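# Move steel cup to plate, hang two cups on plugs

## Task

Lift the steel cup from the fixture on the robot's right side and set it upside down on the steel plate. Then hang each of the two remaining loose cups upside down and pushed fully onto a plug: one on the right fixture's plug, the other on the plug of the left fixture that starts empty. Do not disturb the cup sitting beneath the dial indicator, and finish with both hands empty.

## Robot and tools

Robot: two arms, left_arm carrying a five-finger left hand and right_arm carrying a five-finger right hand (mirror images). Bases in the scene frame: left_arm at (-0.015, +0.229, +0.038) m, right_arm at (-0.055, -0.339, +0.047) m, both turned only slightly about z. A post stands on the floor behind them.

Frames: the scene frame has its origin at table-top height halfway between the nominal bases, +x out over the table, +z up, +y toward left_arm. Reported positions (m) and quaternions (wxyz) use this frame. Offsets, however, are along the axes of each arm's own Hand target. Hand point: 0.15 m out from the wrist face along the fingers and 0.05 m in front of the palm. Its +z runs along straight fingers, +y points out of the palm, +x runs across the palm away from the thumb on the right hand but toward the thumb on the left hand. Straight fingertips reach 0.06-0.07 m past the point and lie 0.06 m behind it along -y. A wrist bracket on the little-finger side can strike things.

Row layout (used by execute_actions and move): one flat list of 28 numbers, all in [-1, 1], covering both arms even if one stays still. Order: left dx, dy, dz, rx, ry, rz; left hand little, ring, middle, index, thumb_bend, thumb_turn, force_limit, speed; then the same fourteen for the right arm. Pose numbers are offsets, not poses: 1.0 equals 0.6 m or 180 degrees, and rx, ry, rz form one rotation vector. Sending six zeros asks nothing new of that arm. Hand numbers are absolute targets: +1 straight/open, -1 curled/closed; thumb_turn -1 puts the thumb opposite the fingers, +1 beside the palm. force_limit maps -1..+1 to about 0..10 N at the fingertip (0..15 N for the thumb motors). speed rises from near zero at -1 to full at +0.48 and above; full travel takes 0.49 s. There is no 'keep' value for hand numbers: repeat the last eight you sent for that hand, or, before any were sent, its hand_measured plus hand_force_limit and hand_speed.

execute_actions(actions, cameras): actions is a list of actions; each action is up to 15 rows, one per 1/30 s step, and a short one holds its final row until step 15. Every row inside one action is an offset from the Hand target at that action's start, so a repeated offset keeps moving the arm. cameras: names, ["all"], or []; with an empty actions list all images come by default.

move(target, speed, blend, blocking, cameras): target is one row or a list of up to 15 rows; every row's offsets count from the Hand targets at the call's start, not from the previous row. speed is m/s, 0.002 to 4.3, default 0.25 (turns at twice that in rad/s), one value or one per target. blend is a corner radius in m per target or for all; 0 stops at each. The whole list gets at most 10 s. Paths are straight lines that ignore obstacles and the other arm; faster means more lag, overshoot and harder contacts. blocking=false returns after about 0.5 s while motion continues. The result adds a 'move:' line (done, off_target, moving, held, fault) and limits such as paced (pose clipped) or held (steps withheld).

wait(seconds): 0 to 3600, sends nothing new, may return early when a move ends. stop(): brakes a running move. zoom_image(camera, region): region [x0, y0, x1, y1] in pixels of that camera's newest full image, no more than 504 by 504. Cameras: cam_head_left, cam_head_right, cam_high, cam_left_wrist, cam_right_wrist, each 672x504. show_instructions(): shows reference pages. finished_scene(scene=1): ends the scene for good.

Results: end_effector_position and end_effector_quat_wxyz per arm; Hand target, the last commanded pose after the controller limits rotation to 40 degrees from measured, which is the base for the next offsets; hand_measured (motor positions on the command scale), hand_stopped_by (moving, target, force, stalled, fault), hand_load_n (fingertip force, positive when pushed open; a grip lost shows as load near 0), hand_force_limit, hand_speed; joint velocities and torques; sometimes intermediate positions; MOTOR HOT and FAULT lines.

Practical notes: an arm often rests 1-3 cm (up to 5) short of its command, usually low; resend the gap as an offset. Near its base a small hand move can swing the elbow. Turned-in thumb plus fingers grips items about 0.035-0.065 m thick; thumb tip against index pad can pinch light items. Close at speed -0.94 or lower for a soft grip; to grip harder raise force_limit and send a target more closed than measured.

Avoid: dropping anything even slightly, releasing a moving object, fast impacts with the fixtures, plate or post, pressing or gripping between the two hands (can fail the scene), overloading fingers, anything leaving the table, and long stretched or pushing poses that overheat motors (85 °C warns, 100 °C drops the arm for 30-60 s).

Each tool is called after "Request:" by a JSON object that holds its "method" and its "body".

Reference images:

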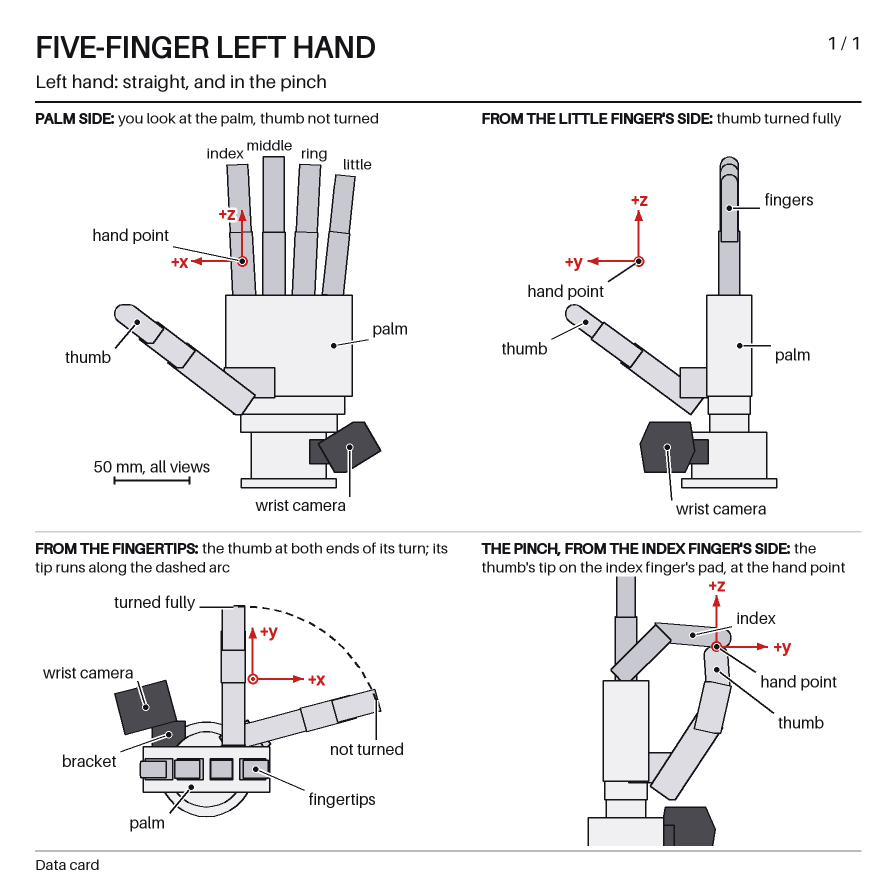

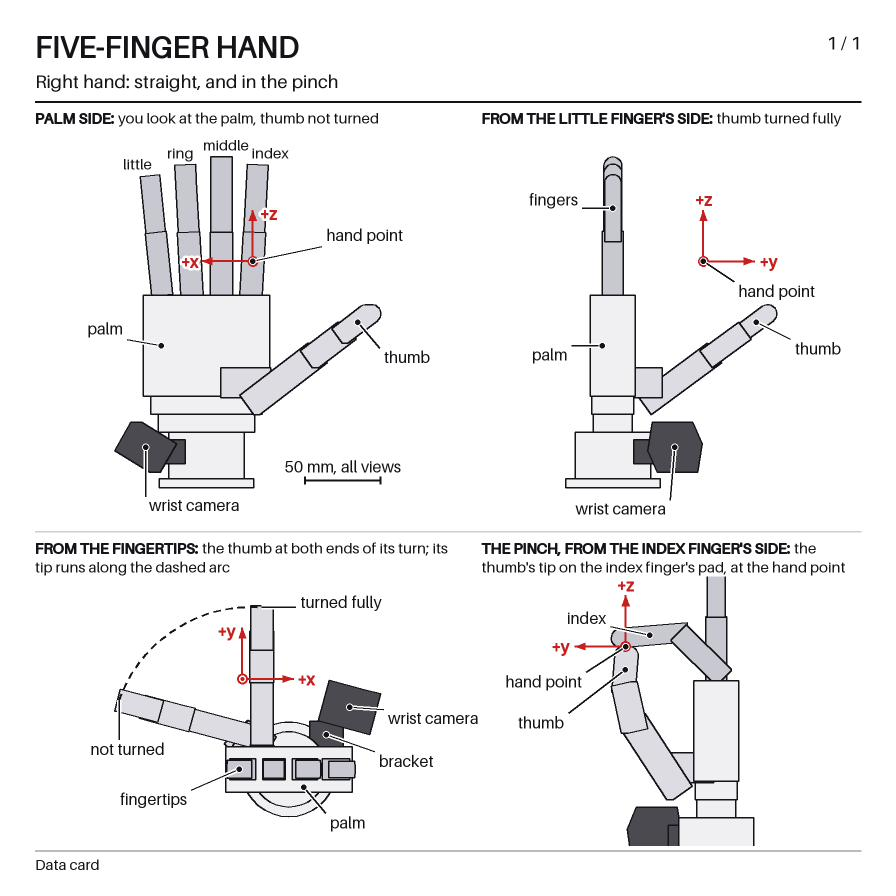

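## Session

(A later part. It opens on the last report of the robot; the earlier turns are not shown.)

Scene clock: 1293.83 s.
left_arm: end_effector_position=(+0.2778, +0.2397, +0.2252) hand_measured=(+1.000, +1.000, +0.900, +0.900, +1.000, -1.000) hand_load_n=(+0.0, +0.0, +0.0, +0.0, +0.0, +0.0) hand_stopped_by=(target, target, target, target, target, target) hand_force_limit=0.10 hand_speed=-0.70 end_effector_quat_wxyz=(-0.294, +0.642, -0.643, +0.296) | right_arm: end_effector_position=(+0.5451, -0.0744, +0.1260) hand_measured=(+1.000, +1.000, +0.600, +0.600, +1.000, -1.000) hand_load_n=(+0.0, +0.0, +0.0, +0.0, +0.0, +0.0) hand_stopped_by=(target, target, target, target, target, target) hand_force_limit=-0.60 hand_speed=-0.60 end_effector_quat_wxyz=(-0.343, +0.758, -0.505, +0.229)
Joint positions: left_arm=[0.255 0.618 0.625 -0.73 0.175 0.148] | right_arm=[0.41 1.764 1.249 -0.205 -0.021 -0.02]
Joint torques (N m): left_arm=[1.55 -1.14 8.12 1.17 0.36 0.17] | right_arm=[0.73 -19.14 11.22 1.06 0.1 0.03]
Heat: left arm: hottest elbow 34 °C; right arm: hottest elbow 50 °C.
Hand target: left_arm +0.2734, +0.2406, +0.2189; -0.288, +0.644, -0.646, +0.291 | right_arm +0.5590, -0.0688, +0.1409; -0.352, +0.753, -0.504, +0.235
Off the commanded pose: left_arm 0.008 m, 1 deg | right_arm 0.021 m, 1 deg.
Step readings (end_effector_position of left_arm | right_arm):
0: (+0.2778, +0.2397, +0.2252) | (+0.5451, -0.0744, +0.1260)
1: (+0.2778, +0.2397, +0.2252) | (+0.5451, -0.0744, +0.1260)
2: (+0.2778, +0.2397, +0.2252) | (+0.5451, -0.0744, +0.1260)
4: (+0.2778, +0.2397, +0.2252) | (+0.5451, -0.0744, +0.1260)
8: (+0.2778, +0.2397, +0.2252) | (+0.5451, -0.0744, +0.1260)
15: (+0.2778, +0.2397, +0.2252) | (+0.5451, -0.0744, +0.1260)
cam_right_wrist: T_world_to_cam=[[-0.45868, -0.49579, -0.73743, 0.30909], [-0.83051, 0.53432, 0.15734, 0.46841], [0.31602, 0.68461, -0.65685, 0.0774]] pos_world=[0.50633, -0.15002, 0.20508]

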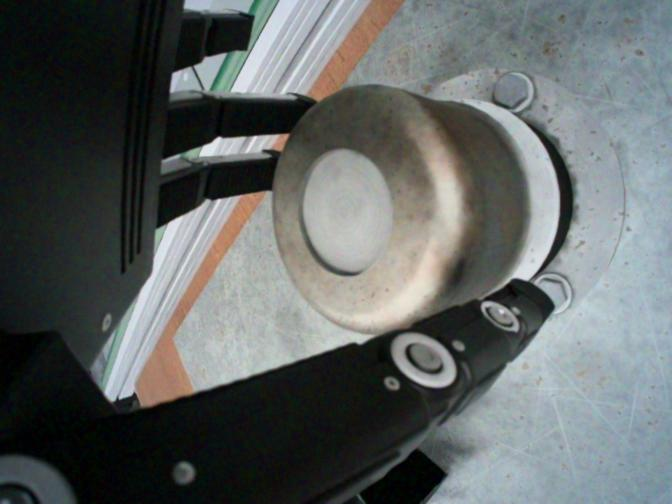

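Request:
{"method": "execute_actions", "body": {"actions": [[[0,0,0,0,0,0,1,1,0.9,0.9,1,-1,0.1,-0.7,0,0,0,0,0,0,1,1,0.0,0.0,0.5,-1,-0.6,-0.92]],[[0,0,0,0,0,0,1,1,0.9,0.9,1,-1,0.1,-0.7,0,0,0,0,0,0,1,1,0.0,0.0,0.5,-1,-0.6,-0.92]],[[0,0,0,0,0,0,1,1,0.9,0.9,1,-1,0.1,-0.7,0,0,0,0,0,0,1,1,0.0,0.0,0.5,-1,-0.6,-0.92]],[[0,0,0,0,0,0,1,1,0.9,0.9,1,-1,0.1,-0.7,0,0,0,0,0,0,1,1,0.0,0.0,0.5,-1,-0.6,-0.92]]]}}

Request:
{"method": "execute_actions", "body": {"actions": [[[0,0,0,0,0,0,1,1,0.9,0.9,1,-1,0.1,-0.7,0,0,0,0,0,0,1,1,-0.1,-0.1,0.4,-1,0.0,-0.92]],[[0,0,0,0,0,0,1,1,0.9,0.9,1,-1,0.1,-0.7,0,0,0,0,0,0,1,1,-0.1,-0.1,0.4,-1,0.0,-0.92]],[[0,0,0,0,0,0,1,1,0.9,0.9,1,-1,0.1,-0.7,0,0,0,0,0,0,1,1,-0.15,-0.15,0.35,-1,0.5,-0.94]],[[0,0,0,0,0,0,1,1,0.9,0.9,1,-1,0.1,-0.7,0,0,0,0,0,0,1,1,-0.15,-0.15,0.35,-1,0.5,-0.94]]], "cameras": ["cam_right_wrist"]}}

Scene clock: 1300.27 s.
left_arm: end_effector_position=(+0.2778, +0.2397, +0.2252) hand_measured=(+1.000, +1.000, +0.900, +0.900, +1.000, -1.000) hand_load_n=(+0.0, +0.0, +0.0, +0.0, +0.0, +0.0) hand_stopped_by=(target, target, target, target, target, target) hand_force_limit=0.10 hand_speed=-0.70 end_effector_quat_wxyz=(-0.294, +0.642, -0.643, +0.296) | right_arm: end_effector_position=(+0.5462, -0.0740, +0.1273) hand_measured=(+1.000, +1.000, +0.348, +0.332, +0.744, -1.000) hand_load_n=(+0.0, -0.5, +0.0, +1.5, +3.0, +0.0) hand_stopped_by=(target, target, force, force, force, target) hand_force_limit=-0.60 hand_speed=-0.92 end_effector_quat_wxyz=(-0.344, +0.757, -0.505, +0.230)
Joint positions: left_arm=[0.255 0.618 0.625 -0.73 0.175 0.148] | right_arm=[0.41 1.764 1.252 -0.205 -0.021 -0.02]
Joint torques (N m): left_arm=[1.32 -1.32 8.46 1.58 0.36 0.14] | right_arm=[0.62 -19.14 11.11 1.02 0.1 0.03]
Heat: left arm: hottest elbow 34 °C; right arm: hottest elbow 50 °C.
Hand target: left_arm +0.2734, +0.2406, +0.2189; -0.288, +0.644, -0.646, +0.291 | right_arm +0.5591, -0.0687, +0.1410; -0.352, +0.753, -0.504, +0.235
Off the commanded pose: left_arm 0.008 m, 1 deg | right_arm 0.020 m, 1 deg.
Step readings (end_effector_position of left_arm | right_arm):
0: (+0.2778, +0.2397, +0.2252) | (+0.5451, -0.0744, +0.1260)
1: (+0.2778, +0.2397, +0.2252) | (+0.5451, -0.0744, +0.1260)
2: (+0.2778, +0.2397, +0.2252) | (+0.5451, -0.0744, +0.1260)
4: (+0.2778, +0.2397, +0.2252) | (+0.5451, -0.0744, +0.1260)
8: (+0.2778, +0.2397, +0.2252) | (+0.5451, -0.0744, +0.1260)
15: (+0.2778, +0.2397, +0.2252) | (+0.5451, -0.0744, +0.1260)
16: (+0.2778, +0.2397, +0.2252) | (+0.5451, -0.0744, +0.1260)
17: (+0.2778, +0.2397, +0.2252) | (+0.5451, -0.0744, +0.1260)
19: (+0.2778, +0.2397, +0.2252) | (+0.5451, -0.0744, +0.1260)
23: (+0.2778, +0.2397, +0.2252) | (+0.5451, -0.0744, +0.1260)
30: (+0.2778, +0.2397, +0.2252) | (+0.5451, -0.0744, +0.1260)
31: (+0.2778, +0.2397, +0.2252) | (+0.5451, -0.0744, +0.1260)
32: (+0.2778, +0.2397, +0.2252) | (+0.5451, -0.0744, +0.1260)
34: (+0.2778, +0.2397, +0.2252) | (+0.5451, -0.0744, +0.1260)
38: (+0.2778, +0.2397, +0.2252) | (+0.5457, -0.0741, +0.1267)
45: (+0.2778, +0.2397, +0.2252) | (+0.5462, -0.0740, +0.1273)
46: (+0.2778, +0.2397, +0.2252) | (+0.5462, -0.0740, +0.1273)
47: (+0.2778, +0.2397, +0.2252) | (+0.5462, -0.0740, +0.1273)
49: (+0.2778, +0.2397, +0.2252) | (+0.5462, -0.0740, +0.1273)
53: (+0.2778, +0.2397, +0.2252) | (+0.5462, -0.0740, +0.1273)
60: (+0.2778, +0.2397, +0.2252) | (+0.5462, -0.0740, +0.1273)

Scene clock: 1302.47 s.
left_arm: end_effector_position=(+0.2778, +0.2397, +0.2252) hand_measured=(+1.000, +1.000, +0.900, +0.900, +1.000, -1.000) hand_load_n=(+0.0, +0.0, +0.0, +0.0, +0.0, +0.0) hand_stopped_by=(target, target, target, target, target, target) hand_force_limit=0.10 hand_speed=-0.70 end_effector_quat_wxyz=(-0.294, +0.642, -0.643, +0.296) | right_arm: end_effector_position=(+0.5463, -0.0739, +0.1275) hand_measured=(+1.000, +1.000, +0.312, +0.302, +0.706, -1.000) hand_load_n=(+0.0, -0.5, +8.5, +8.5, +11.0, +0.0) hand_stopped_by=(target, target, force, force, force, target) hand_force_limit=0.50 hand_speed=-0.94 end_effector_quat_wxyz=(-0.344, +0.757, -0.505, +0.230)
Joint positions: left_arm=[0.255 0.618 0.625 -0.73 0.175 0.148] | right_arm=[0.41 1.764 1.252 -0.205 -0.021 -0.02]
Joint torques (N m): left_arm=[0.5 -1.55 8.21 1.55 0.35 0.15] | right_arm=[0.62 -19.19 11.03 1.05 0.1 0.04]
Heat: left arm: hottest elbow 34 °C; right arm: hottest elbow 50 °C.
Hand target: left_arm +0.2734, +0.2406, +0.2189; -0.288, +0.644, -0.646, +0.291 | right_arm +0.5590, -0.0688, +0.1409; -0.352, +0.753, -0.504, +0.235
Off the commanded pose: left_arm 0.008 m, 1 deg | right_arm 0.019 m, 1 deg.
Step readings (end_effector_position of left_arm | right_arm):
0: (+0.2778, +0.2397, +0.2252) | (+0.5462, -0.0740, +0.1273)
1: (+0.2778, +0.2397, +0.2252) | (+0.5462, -0.0740, +0.1273)
2: (+0.2778, +0.2397, +0.2252) | (+0.5462, -0.0740, +0.1273)
4: (+0.2778, +0.2397, +0.2252) | (+0.5462, -0.0740, +0.1273)
8: (+0.2778, +0.2397, +0.2252) | (+0.5462, -0.0740, +0.1273)
15: (+0.2778, +0.2397, +0.2252) | (+0.5462, -0.0740, +0.1273)
16: (+0.2778, +0.2397, +0.2252) | (+0.5462, -0.0740, +0.1273)
17: (+0.2778, +0.2397, +0.2252) | (+0.5462, -0.0740, +0.1273)
19: (+0.2778, +0.2397, +0.2252) | (+0.5462, -0.0740, +0.1273)
23: (+0.2778, +0.2397, +0.2252) | (+0.5462, -0.0740, +0.1273)
30: (+0.2778, +0.2397, +0.2252) | (+0.5462, -0.0740, +0.1273)
31: (+0.2778, +0.2397, +0.2252) | (+0.5462, -0.0740, +0.1273)
32: (+0.2778, +0.2397, +0.2252) | (+0.5462, -0.0740, +0.1273)
34: (+0.2778, +0.2397, +0.2252) | (+0.5462, -0.0740, +0.1273)
38: (+0.2778, +0.2397, +0.2252) | (+0.5463, -0.0739, +0.1275)
45: (+0.2778, +0.2397, +0.2252) | (+0.5463, -0.0739, +0.1275)
46: (+0.2778, +0.2397, +0.2252) | (+0.5463, -0.0739, +0.1275)
47: (+0.2778, +0.2397, +0.2252) | (+0.5463, -0.0739, +0.1275)
49: (+0.2778, +0.2397, +0.2252) | (+0.5463, -0.0739, +0.1275)
53: (+0.2778, +0.2397, +0.2252) | (+0.5463, -0.0739, +0.1275)
60: (+0.2778, +0.2397, +0.2252) | (+0.5463, -0.0739, +0.1275)
cam_right_wrist: T_world_to_cam=[[-0.4566, -0.49495, -0.73928, 0.31019], [-0.83093, 0.53418, 0.15557, 0.46927], [0.31791, 0.68533, -0.65518, 0.07656]] pos_world=[0.50723, -0.14962, 0.20647]

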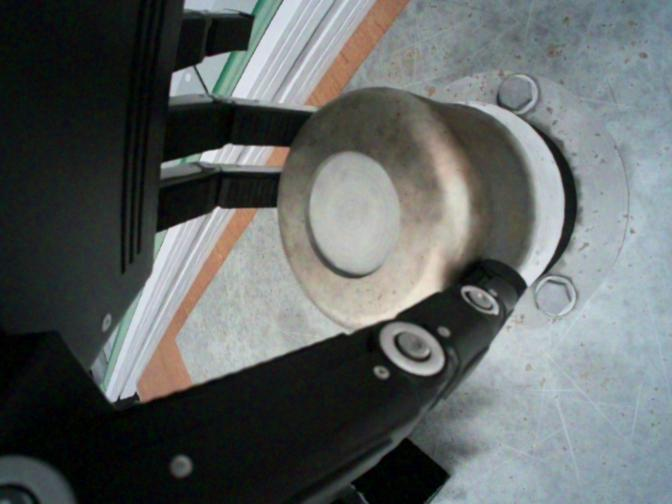

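Request:
{"method": "execute_actions", "body": {"actions": [[[0,0,0,0,0,0,1,1,0.9,0.9,1,-1,0.1,-0.7,0,0,0,0,0,0,1,1,-0.2,-0.2,0.3,-1,1.0,-0.94]],[[0,0,0,0,0,0,1,1,0.9,0.9,1,-1,0.1,-0.7,0,0,0,0,0,0,1,1,-0.2,-0.2,0.3,-1,1.0,-0.94]]]}}

Scene clock: 1305.40 s.
left_arm: end_effector_position=(+0.2778, +0.2397, +0.2252) hand_measured=(+1.000, +1.000, +0.900, +0.900, +1.000, -1.000) hand_load_n=(+0.0, +0.0, +0.0, +0.0, +0.0, +0.0) hand_stopped_by=(target, target, target, target, target, target) hand_force_limit=0.10 hand_speed=-0.70 end_effector_quat_wxyz=(-0.294, +0.642, -0.643, +0.296) | right_arm: end_effector_position=(+0.5463, -0.0739, +0.1275) hand_measured=(+1.000, +1.000, +0.304, +0.292, +0.688, -1.000) hand_load_n=(+0.0, +0.0, +11.0, +11.0, +14.5, +0.0) hand_stopped_by=(target, target, force, force, force, target) hand_force_limit=1.00 hand_speed=-0.94 end_effector_quat_wxyz=(-0.344, +0.757, -0.505, +0.230)
Joint positions: left_arm=[0.255 0.618 0.625 -0.73 0.175 0.148] | right_arm=[0.41 1.764 1.252 -0.205 -0.021 -0.02]
Joint torques (N m): left_arm=[0.97 -1.55 8.06 1.46 0.4 0.17] | right_arm=[0.62 -19.08 11.06 1.05 0.1 0.03]
Heat: left arm: hottest elbow 34 °C; right arm: hottest elbow 50 °C.
Hand target: left_arm +0.2734, +0.2406, +0.2189; -0.288, +0.644, -0.646, +0.291 | right_arm +0.5590, -0.0688, +0.1409; -0.352, +0.753, -0.504, +0.235
Off the commanded pose: left_arm 0.008 m, 1 deg | right_arm 0.019 m, 1 deg.
Step readings (end_effector_position of left_arm | right_arm):
0: (+0.2778, +0.2397, +0.2252) | (+0.5463, -0.0739, +0.1275)
1: (+0.2778, +0.2397, +0.2252) | (+0.5463, -0.0739, +0.1275)
2: (+0.2778, +0.2397, +0.2252) | (+0.5463, -0.0739, +0.1275)
4: (+0.2778, +0.2397, +0.2252) | (+0.5463, -0.0739, +0.1275)
8: (+0.2778, +0.2397, +0.2252) | (+0.5463, -0.0739, +0.1275)
15: (+0.2778, +0.2397, +0.2252) | (+0.5463, -0.0739, +0.1275)
16: (+0.2778, +0.2397, +0.2252) | (+0.5463, -0.0739, +0.1275)
17: (+0.2778, +0.2397, +0.2252) | (+0.5463, -0.0739, +0.1275)
19: (+0.2778, +0.2397, +0.2252) | (+0.5463, -0.0739, +0.1275)
23: (+0.2778, +0.2397, +0.2252) | (+0.5463, -0.0739, +0.1275)
30: (+0.2778, +0.2397, +0.2252) | (+0.5463, -0.0739, +0.1275)

Request:
{"method": "execute_actions", "body": {"actions": [[[0,0,0,0,0,0,1,1,0.9,0.9,1,-1,0.1,-0.7,0,-0.0075,0.0089,0,0,0,1,1,-0.2,-0.2,0.3,-1,1.0,-0.94]]]}}

Request:
{"method": "execute_actions", "body": {"actions": [[[0,0,0,0,0,0,1,1,0.9,0.9,1,-1,0.1,-0.7,0,-0.0075,0.0089,0,0,0,1,1,-0.2,-0.2,0.3,-1,1.0,-0.94]]], "cameras": ["cam_right_wrist"]}}

Scene clock: 1308.67 s.
left_arm: end_effector_position=(+0.2778, +0.2397, +0.2252) hand_measured=(+1.000, +1.000, +0.900, +0.900, +1.000, -1.000) hand_load_n=(+0.0, +0.0, +0.0, +0.0, +0.0, +0.0) hand_stopped_by=(target, target, target, target, target, target) hand_force_limit=0.10 hand_speed=-0.70 end_effector_quat_wxyz=(-0.294, +0.642, -0.643, +0.296) | right_arm: end_effector_position=(+0.5472, -0.0736, +0.1278) hand_measured=(+1.000, +1.000, +0.304, +0.292, +0.688, -1.000) hand_load_n=(+0.0, +0.0, +9.0, +9.5, +16.0, +0.5) hand_stopped_by=(target, target, force, force, force, target) hand_force_limit=1.00 hand_speed=-0.94 end_effector_quat_wxyz=(-0.343, +0.758, -0.505, +0.229)
Joint positions: left_arm=[0.255 0.618 0.625 -0.73 0.175 0.148] | right_arm=[0.41 1.767 1.259 -0.212 -0.021 -0.02]
Joint torques (N m): left_arm=[1.14 -2.14 8.17 1.1 0.38 0.17] | right_arm=[0.67 -18.02 12.12 1.09 0.1 0.03]
Heat: left arm: hottest elbow 34 °C; right arm: hottest elbow 49 °C.
Hand target: left_arm +0.2734, +0.2406, +0.2189; -0.288, +0.644, -0.646, +0.291 | right_arm +0.5655, -0.0661, +0.1411; -0.352, +0.753, -0.504, +0.235
Off the commanded pose: left_arm 0.008 m, 1 deg | right_arm 0.024 m, 1 deg.
Step readings (end_effector_position of left_arm | right_arm):
0: (+0.2778, +0.2397, +0.2252) | (+0.5463, -0.0739, +0.1275)
1: (+0.2778, +0.2397, +0.2252) | (+0.5467, -0.0737, +0.1278)
2: (+0.2778, +0.2397, +0.2252) | (+0.5472, -0.0736, +0.1277)
4: (+0.2778, +0.2397, +0.2252) | (+0.5472, -0.0736, +0.1279)
8: (+0.2778, +0.2397, +0.2252) | (+0.5472, -0.0736, +0.1278)
15: (+0.2778, +0.2397, +0.2252) | (+0.5472, -0.0736, +0.1278)

Scene clock: 1309.37 s.
left_arm: end_effector_position=(+0.2778, +0.2397, +0.2252) hand_measured=(+1.000, +1.000, +0.900, +0.900, +1.000, -1.000) hand_load_n=(+0.0, +0.0, +0.0, +0.0, +0.0, +0.0) hand_stopped_by=(target, target, target, target, target, target) hand_force_limit=0.10 hand_speed=-0.70 end_effector_quat_wxyz=(-0.294, +0.642, -0.643, +0.296) | right_arm: end_effector_position=(+0.5486, -0.0730, +0.1282) hand_measured=(+1.000, +1.000, +0.304, +0.292, +0.688, -1.000) hand_load_n=(+0.0, +0.0, +7.5, +7.5, +17.5, +1.0) hand_stopped_by=(target, target, force, force, force, target) hand_force_limit=1.00 hand_speed=-0.94 end_effector_quat_wxyz=(-0.340, +0.759, -0.506, +0.227)
Joint positions: left_arm=[0.255 0.618 0.625 -0.73 0.175 0.148] | right_arm=[0.41 1.772 1.272 -0.229 -0.021 -0.02]
Joint torques (N m): left_arm=[1.44 -0.91 8.29 1.5 0.38 0.11] | right_arm=[0.73 -17.44 12.77 1.42 0.11 0.04]
Heat: left arm: hottest elbow 34 °C; right arm: hottest elbow 49 °C.
Hand target: left_arm +0.2734, +0.2406, +0.2189; -0.288, +0.644, -0.646, +0.291 | right_arm +0.5721, -0.0634, +0.1413; -0.352, +0.753, -0.504, +0.235
Off the commanded pose: left_arm 0.008 m, 1 deg | right_arm 0.028 m, 2 deg.
Step readings (end_effector_position of left_arm | right_arm):
0: (+0.2778, +0.2397, +0.2252) | (+0.5472, -0.0736, +0.1278)
1: (+0.2778, +0.2397, +0.2252) | (+0.5476, -0.0734, +0.1278)
2: (+0.2778, +0.2397, +0.2252) | (+0.5483, -0.0731, +0.1281)
4: (+0.2778, +0.2397, +0.2252) | (+0.5486, -0.0730, +0.1279)
8: (+0.2778, +0.2397, +0.2252) | (+0.5484, -0.0731, +0.1280)
15: (+0.2778, +0.2397, +0.2252) | (+0.5486, -0.0730, +0.1282)
cam_right_wrist: T_world_to_cam=[[-0.46501, -0.49816, -0.73185, 0.31553], [-0.82911, 0.53488, 0.16273, 0.46869], [0.31039, 0.68245, -0.66175, 0.08046]] pos_world=[0.51034, -0.14842, 0.20789]

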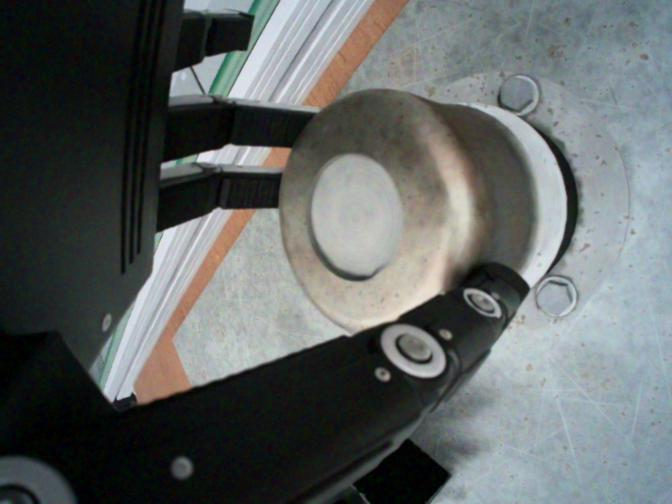

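Request:
{"method": "execute_actions", "body": {"actions": [[[0,0,0,0,0,0,1,1,0.9,0.9,1,-1,0.1,-0.7,0,0,0,0,0,0,1,1,-0.3,-0.3,0.3,-1,1.0,-0.94]],[[0,0,0,0,0,0,1,1,0.9,0.9,1,-1,0.1,-0.7,0,0,0,0,0,0,1,1,-0.3,-0.3,0.3,-1,1.0,-0.94]]]}}

Scene clock: 1312.80 s.
left_arm: end_effector_position=(+0.2778, +0.2397, +0.2252) hand_measured=(+1.000, +1.000, +0.900, +0.900, +1.000, -1.000) hand_load_n=(+0.0, +0.0, +0.0, +0.0, +0.0, +0.0) hand_stopped_by=(target, target, target, target, target, target) hand_force_limit=0.10 hand_speed=-0.70 end_effector_quat_wxyz=(-0.294, +0.642, -0.643, +0.296) | right_arm: end_effector_position=(+0.5493, -0.0728, +0.1279) hand_measured=(+1.000, +1.000, +0.284, +0.272, +0.688, -1.000) hand_load_n=(+0.0, +0.0, +10.0, +10.0, +20.5, +0.5) hand_stopped_by=(target, target, force, force, force, target) hand_force_limit=1.00 hand_speed=-0.94 end_effector_quat_wxyz=(-0.340, +0.759, -0.507, +0.227)
Joint positions: left_arm=[0.255 0.618 0.625 -0.73 0.175 0.148] | right_arm=[0.41 1.775 1.275 -0.229 -0.021 -0.02]
Joint torques (N m): left_arm=[0.91 -1.32 8.17 1.43 0.33 0.11] | right_arm=[0.67 -17.67 12.62 1.42 0.1 0.04]
Heat: left arm: hottest elbow 34 °C; right arm: hottest elbow 50 °C.
Hand target: left_arm +0.2734, +0.2406, +0.2189; -0.288, +0.644, -0.646, +0.291 | right_arm +0.5720, -0.0634, +0.1411; -0.352, +0.753, -0.504, +0.235
Off the commanded pose: left_arm 0.008 m, 1 deg | right_arm 0.028 m, 2 deg.
Step readings (end_effector_position of left_arm | right_arm):
0: (+0.2778, +0.2397, +0.2252) | (+0.5486, -0.0730, +0.1282)
1: (+0.2778, +0.2397, +0.2252) | (+0.5486, -0.0730, +0.1282)
2: (+0.2778, +0.2397, +0.2252) | (+0.5486, -0.0730, +0.1282)
4: (+0.2778, +0.2397, +0.2252) | (+0.5487, -0.0730, +0.1281)
8: (+0.2778, +0.2397, +0.2252) | (+0.5492, -0.0728, +0.1277)
15: (+0.2778, +0.2397, +0.2252) | (+0.5493, -0.0728, +0.1279)
16: (+0.2778, +0.2397, +0.2252) | (+0.5493, -0.0728, +0.1279)
17: (+0.2778, +0.2397, +0.2252) | (+0.5493, -0.0728, +0.1279)
19: (+0.2778, +0.2397, +0.2252) | (+0.5493, -0.0728, +0.1279)
23: (+0.2778, +0.2397, +0.2252) | (+0.5493, -0.0728, +0.1279)
30: (+0.2778, +0.2397, +0.2252) | (+0.5493, -0.0728, +0.1279)

Request:
{"method": "execute_actions", "body": {"actions": [[[0,0,0,0,0,0,1,1,0.9,0.9,1,-1,0.1,-0.7,0,-0.0255,-0.0214,0.0097,0,0,1,1,-0.3,-0.3,0.3,-1,1.0,-0.94]]]}}

Request:
{"method": "execute_actions", "body": {"actions": [[[0,0,0,0,0,0,1,1,0.9,0.9,1,-1,0.1,-0.7,0,-0.0255,-0.0214,0.0097,0,0,1,1,-0.3,-0.3,0.3,-1,1.0,-0.94]]], "cameras": ["cam_right_wrist"]}}

Scene clock: 1315.53 s.
left_arm: end_effector_position=(+0.2778, +0.2397, +0.2252) hand_measured=(+1.000, +1.000, +0.900, +0.900, +1.000, -1.000) hand_load_n=(+0.0, +0.0, +0.0, +0.0, +0.0, +0.0) hand_stopped_by=(target, target, target, target, target, target) hand_force_limit=0.10 hand_speed=-0.70 end_effector_quat_wxyz=(-0.294, +0.642, -0.643, +0.296) | right_arm: end_effector_position=(+0.5493, -0.0728, +0.1279) hand_measured=(+1.000, +1.000, +0.284, +0.272, +0.688, -1.000) hand_load_n=(+0.0, +0.0, +10.0, +10.0, +20.5, +0.5) hand_stopped_by=(target, target, force, force, force, target) hand_force_limit=1.00 hand_speed=-0.94 end_effector_quat_wxyz=(-0.340, +0.759, -0.507, +0.227)
Joint positions: left_arm=[0.255 0.618 0.625 -0.73 0.175 0.148] | right_arm=[0.41 1.775 1.275 -0.229 -0.021 -0.02]
Joint torques (N m): left_arm=[0.73 -0.85 8.13 1.78 0.41 0.16] | right_arm=[0.62 -20.72 12.3 1.46 0.08 0.04]
Heat: left arm: hottest elbow 34 °C; right arm: hottest elbow 50 °C.
Hand target: left_arm +0.2734, +0.2406, +0.2189; -0.288, +0.644, -0.646, +0.291 | right_arm +0.5720, -0.0634, +0.1611; -0.363, +0.747, -0.501, +0.243
Off the commanded pose: left_arm 0.008 m, 1 deg | right_arm 0.041 m, 4 deg.
Step readings (end_effector_position of left_arm | right_arm):
0: (+0.2778, +0.2397, +0.2252) | (+0.5493, -0.0728, +0.1279)
1: (+0.2778, +0.2397, +0.2252) | (+0.5493, -0.0728, +0.1279)
2: (+0.2778, +0.2397, +0.2252) | (+0.5493, -0.0728, +0.1279)
4: (+0.2778, +0.2397, +0.2252) | (+0.5493, -0.0728, +0.1279)
8: (+0.2778, +0.2397, +0.2252) | (+0.5493, -0.0728, +0.1279)
15: (+0.2778, +0.2397, +0.2252) | (+0.5493, -0.0728, +0.1279)

Scene clock: 1316.23 s.
left_arm: end_effector_position=(+0.2778, +0.2397, +0.2252) hand_measured=(+1.000, +1.000, +0.900, +0.900, +1.000, -1.000) hand_load_n=(+0.0, +0.0, +0.0, +0.0, +0.0, +0.0) hand_stopped_by=(target, target, target, target, target, target) hand_force_limit=0.10 hand_speed=-0.70 end_effector_quat_wxyz=(-0.294, +0.642, -0.643, +0.296) | right_arm: end_effector_position=(+0.5493, -0.0727, +0.1295) hand_measured=(+1.000, +1.000, +0.284, +0.272, +0.688, -1.000) hand_load_n=(+0.0, +0.0, +10.5, +10.5, +20.0, +1.0) hand_stopped_by=(target, target, force, force, force, target) hand_force_limit=1.00 hand_speed=-0.94 end_effector_quat_wxyz=(-0.341, +0.759, -0.506, +0.228)
Joint positions: left_arm=[0.255 0.618 0.625 -0.73 0.175 0.148] | right_arm=[0.41 1.772 1.275 -0.23 -0.021 -0.02]
Joint torques (N m): left_arm=[0.85 -1.14 8.32 1.62 0.39 0.11] | right_arm=[0.67 -23.47 11.95 1.52 0.05 0.04]
Heat: left arm: hottest elbow 34 °C; right arm: hottest elbow 50 °C.
Hand target: left_arm +0.2734, +0.2406, +0.2189; -0.288, +0.644, -0.646, +0.291 | right_arm +0.5714, -0.0637, +0.1811; -0.375, +0.742, -0.497, +0.250
Off the commanded pose: left_arm 0.008 m, 1 deg | right_arm 0.057 m, 5 deg.
Step readings (end_effector_position of left_arm | right_arm):
0: (+0.2778, +0.2397, +0.2252) | (+0.5493, -0.0728, +0.1279)
1: (+0.2778, +0.2397, +0.2252) | (+0.5494, -0.0727, +0.1289)
2: (+0.2778, +0.2397, +0.2252) | (+0.5494, -0.0727, +0.1294)
4: (+0.2778, +0.2397, +0.2252) | (+0.5493, -0.0727, +0.1295)
8: (+0.2778, +0.2397, +0.2252) | (+0.5493, -0.0727, +0.1295)
15: (+0.2778, +0.2397, +0.2252) | (+0.5493, -0.0727, +0.1295)
cam_right_wrist: T_world_to_cam=[[-0.4637, -0.49765, -0.73302, 0.31655], [-0.8294, 0.53476, 0.16162, 0.46931], [0.31156, 0.68292, -0.66073, 0.08022]] pos_world=[0.51104, -0.14822, 0.20919]

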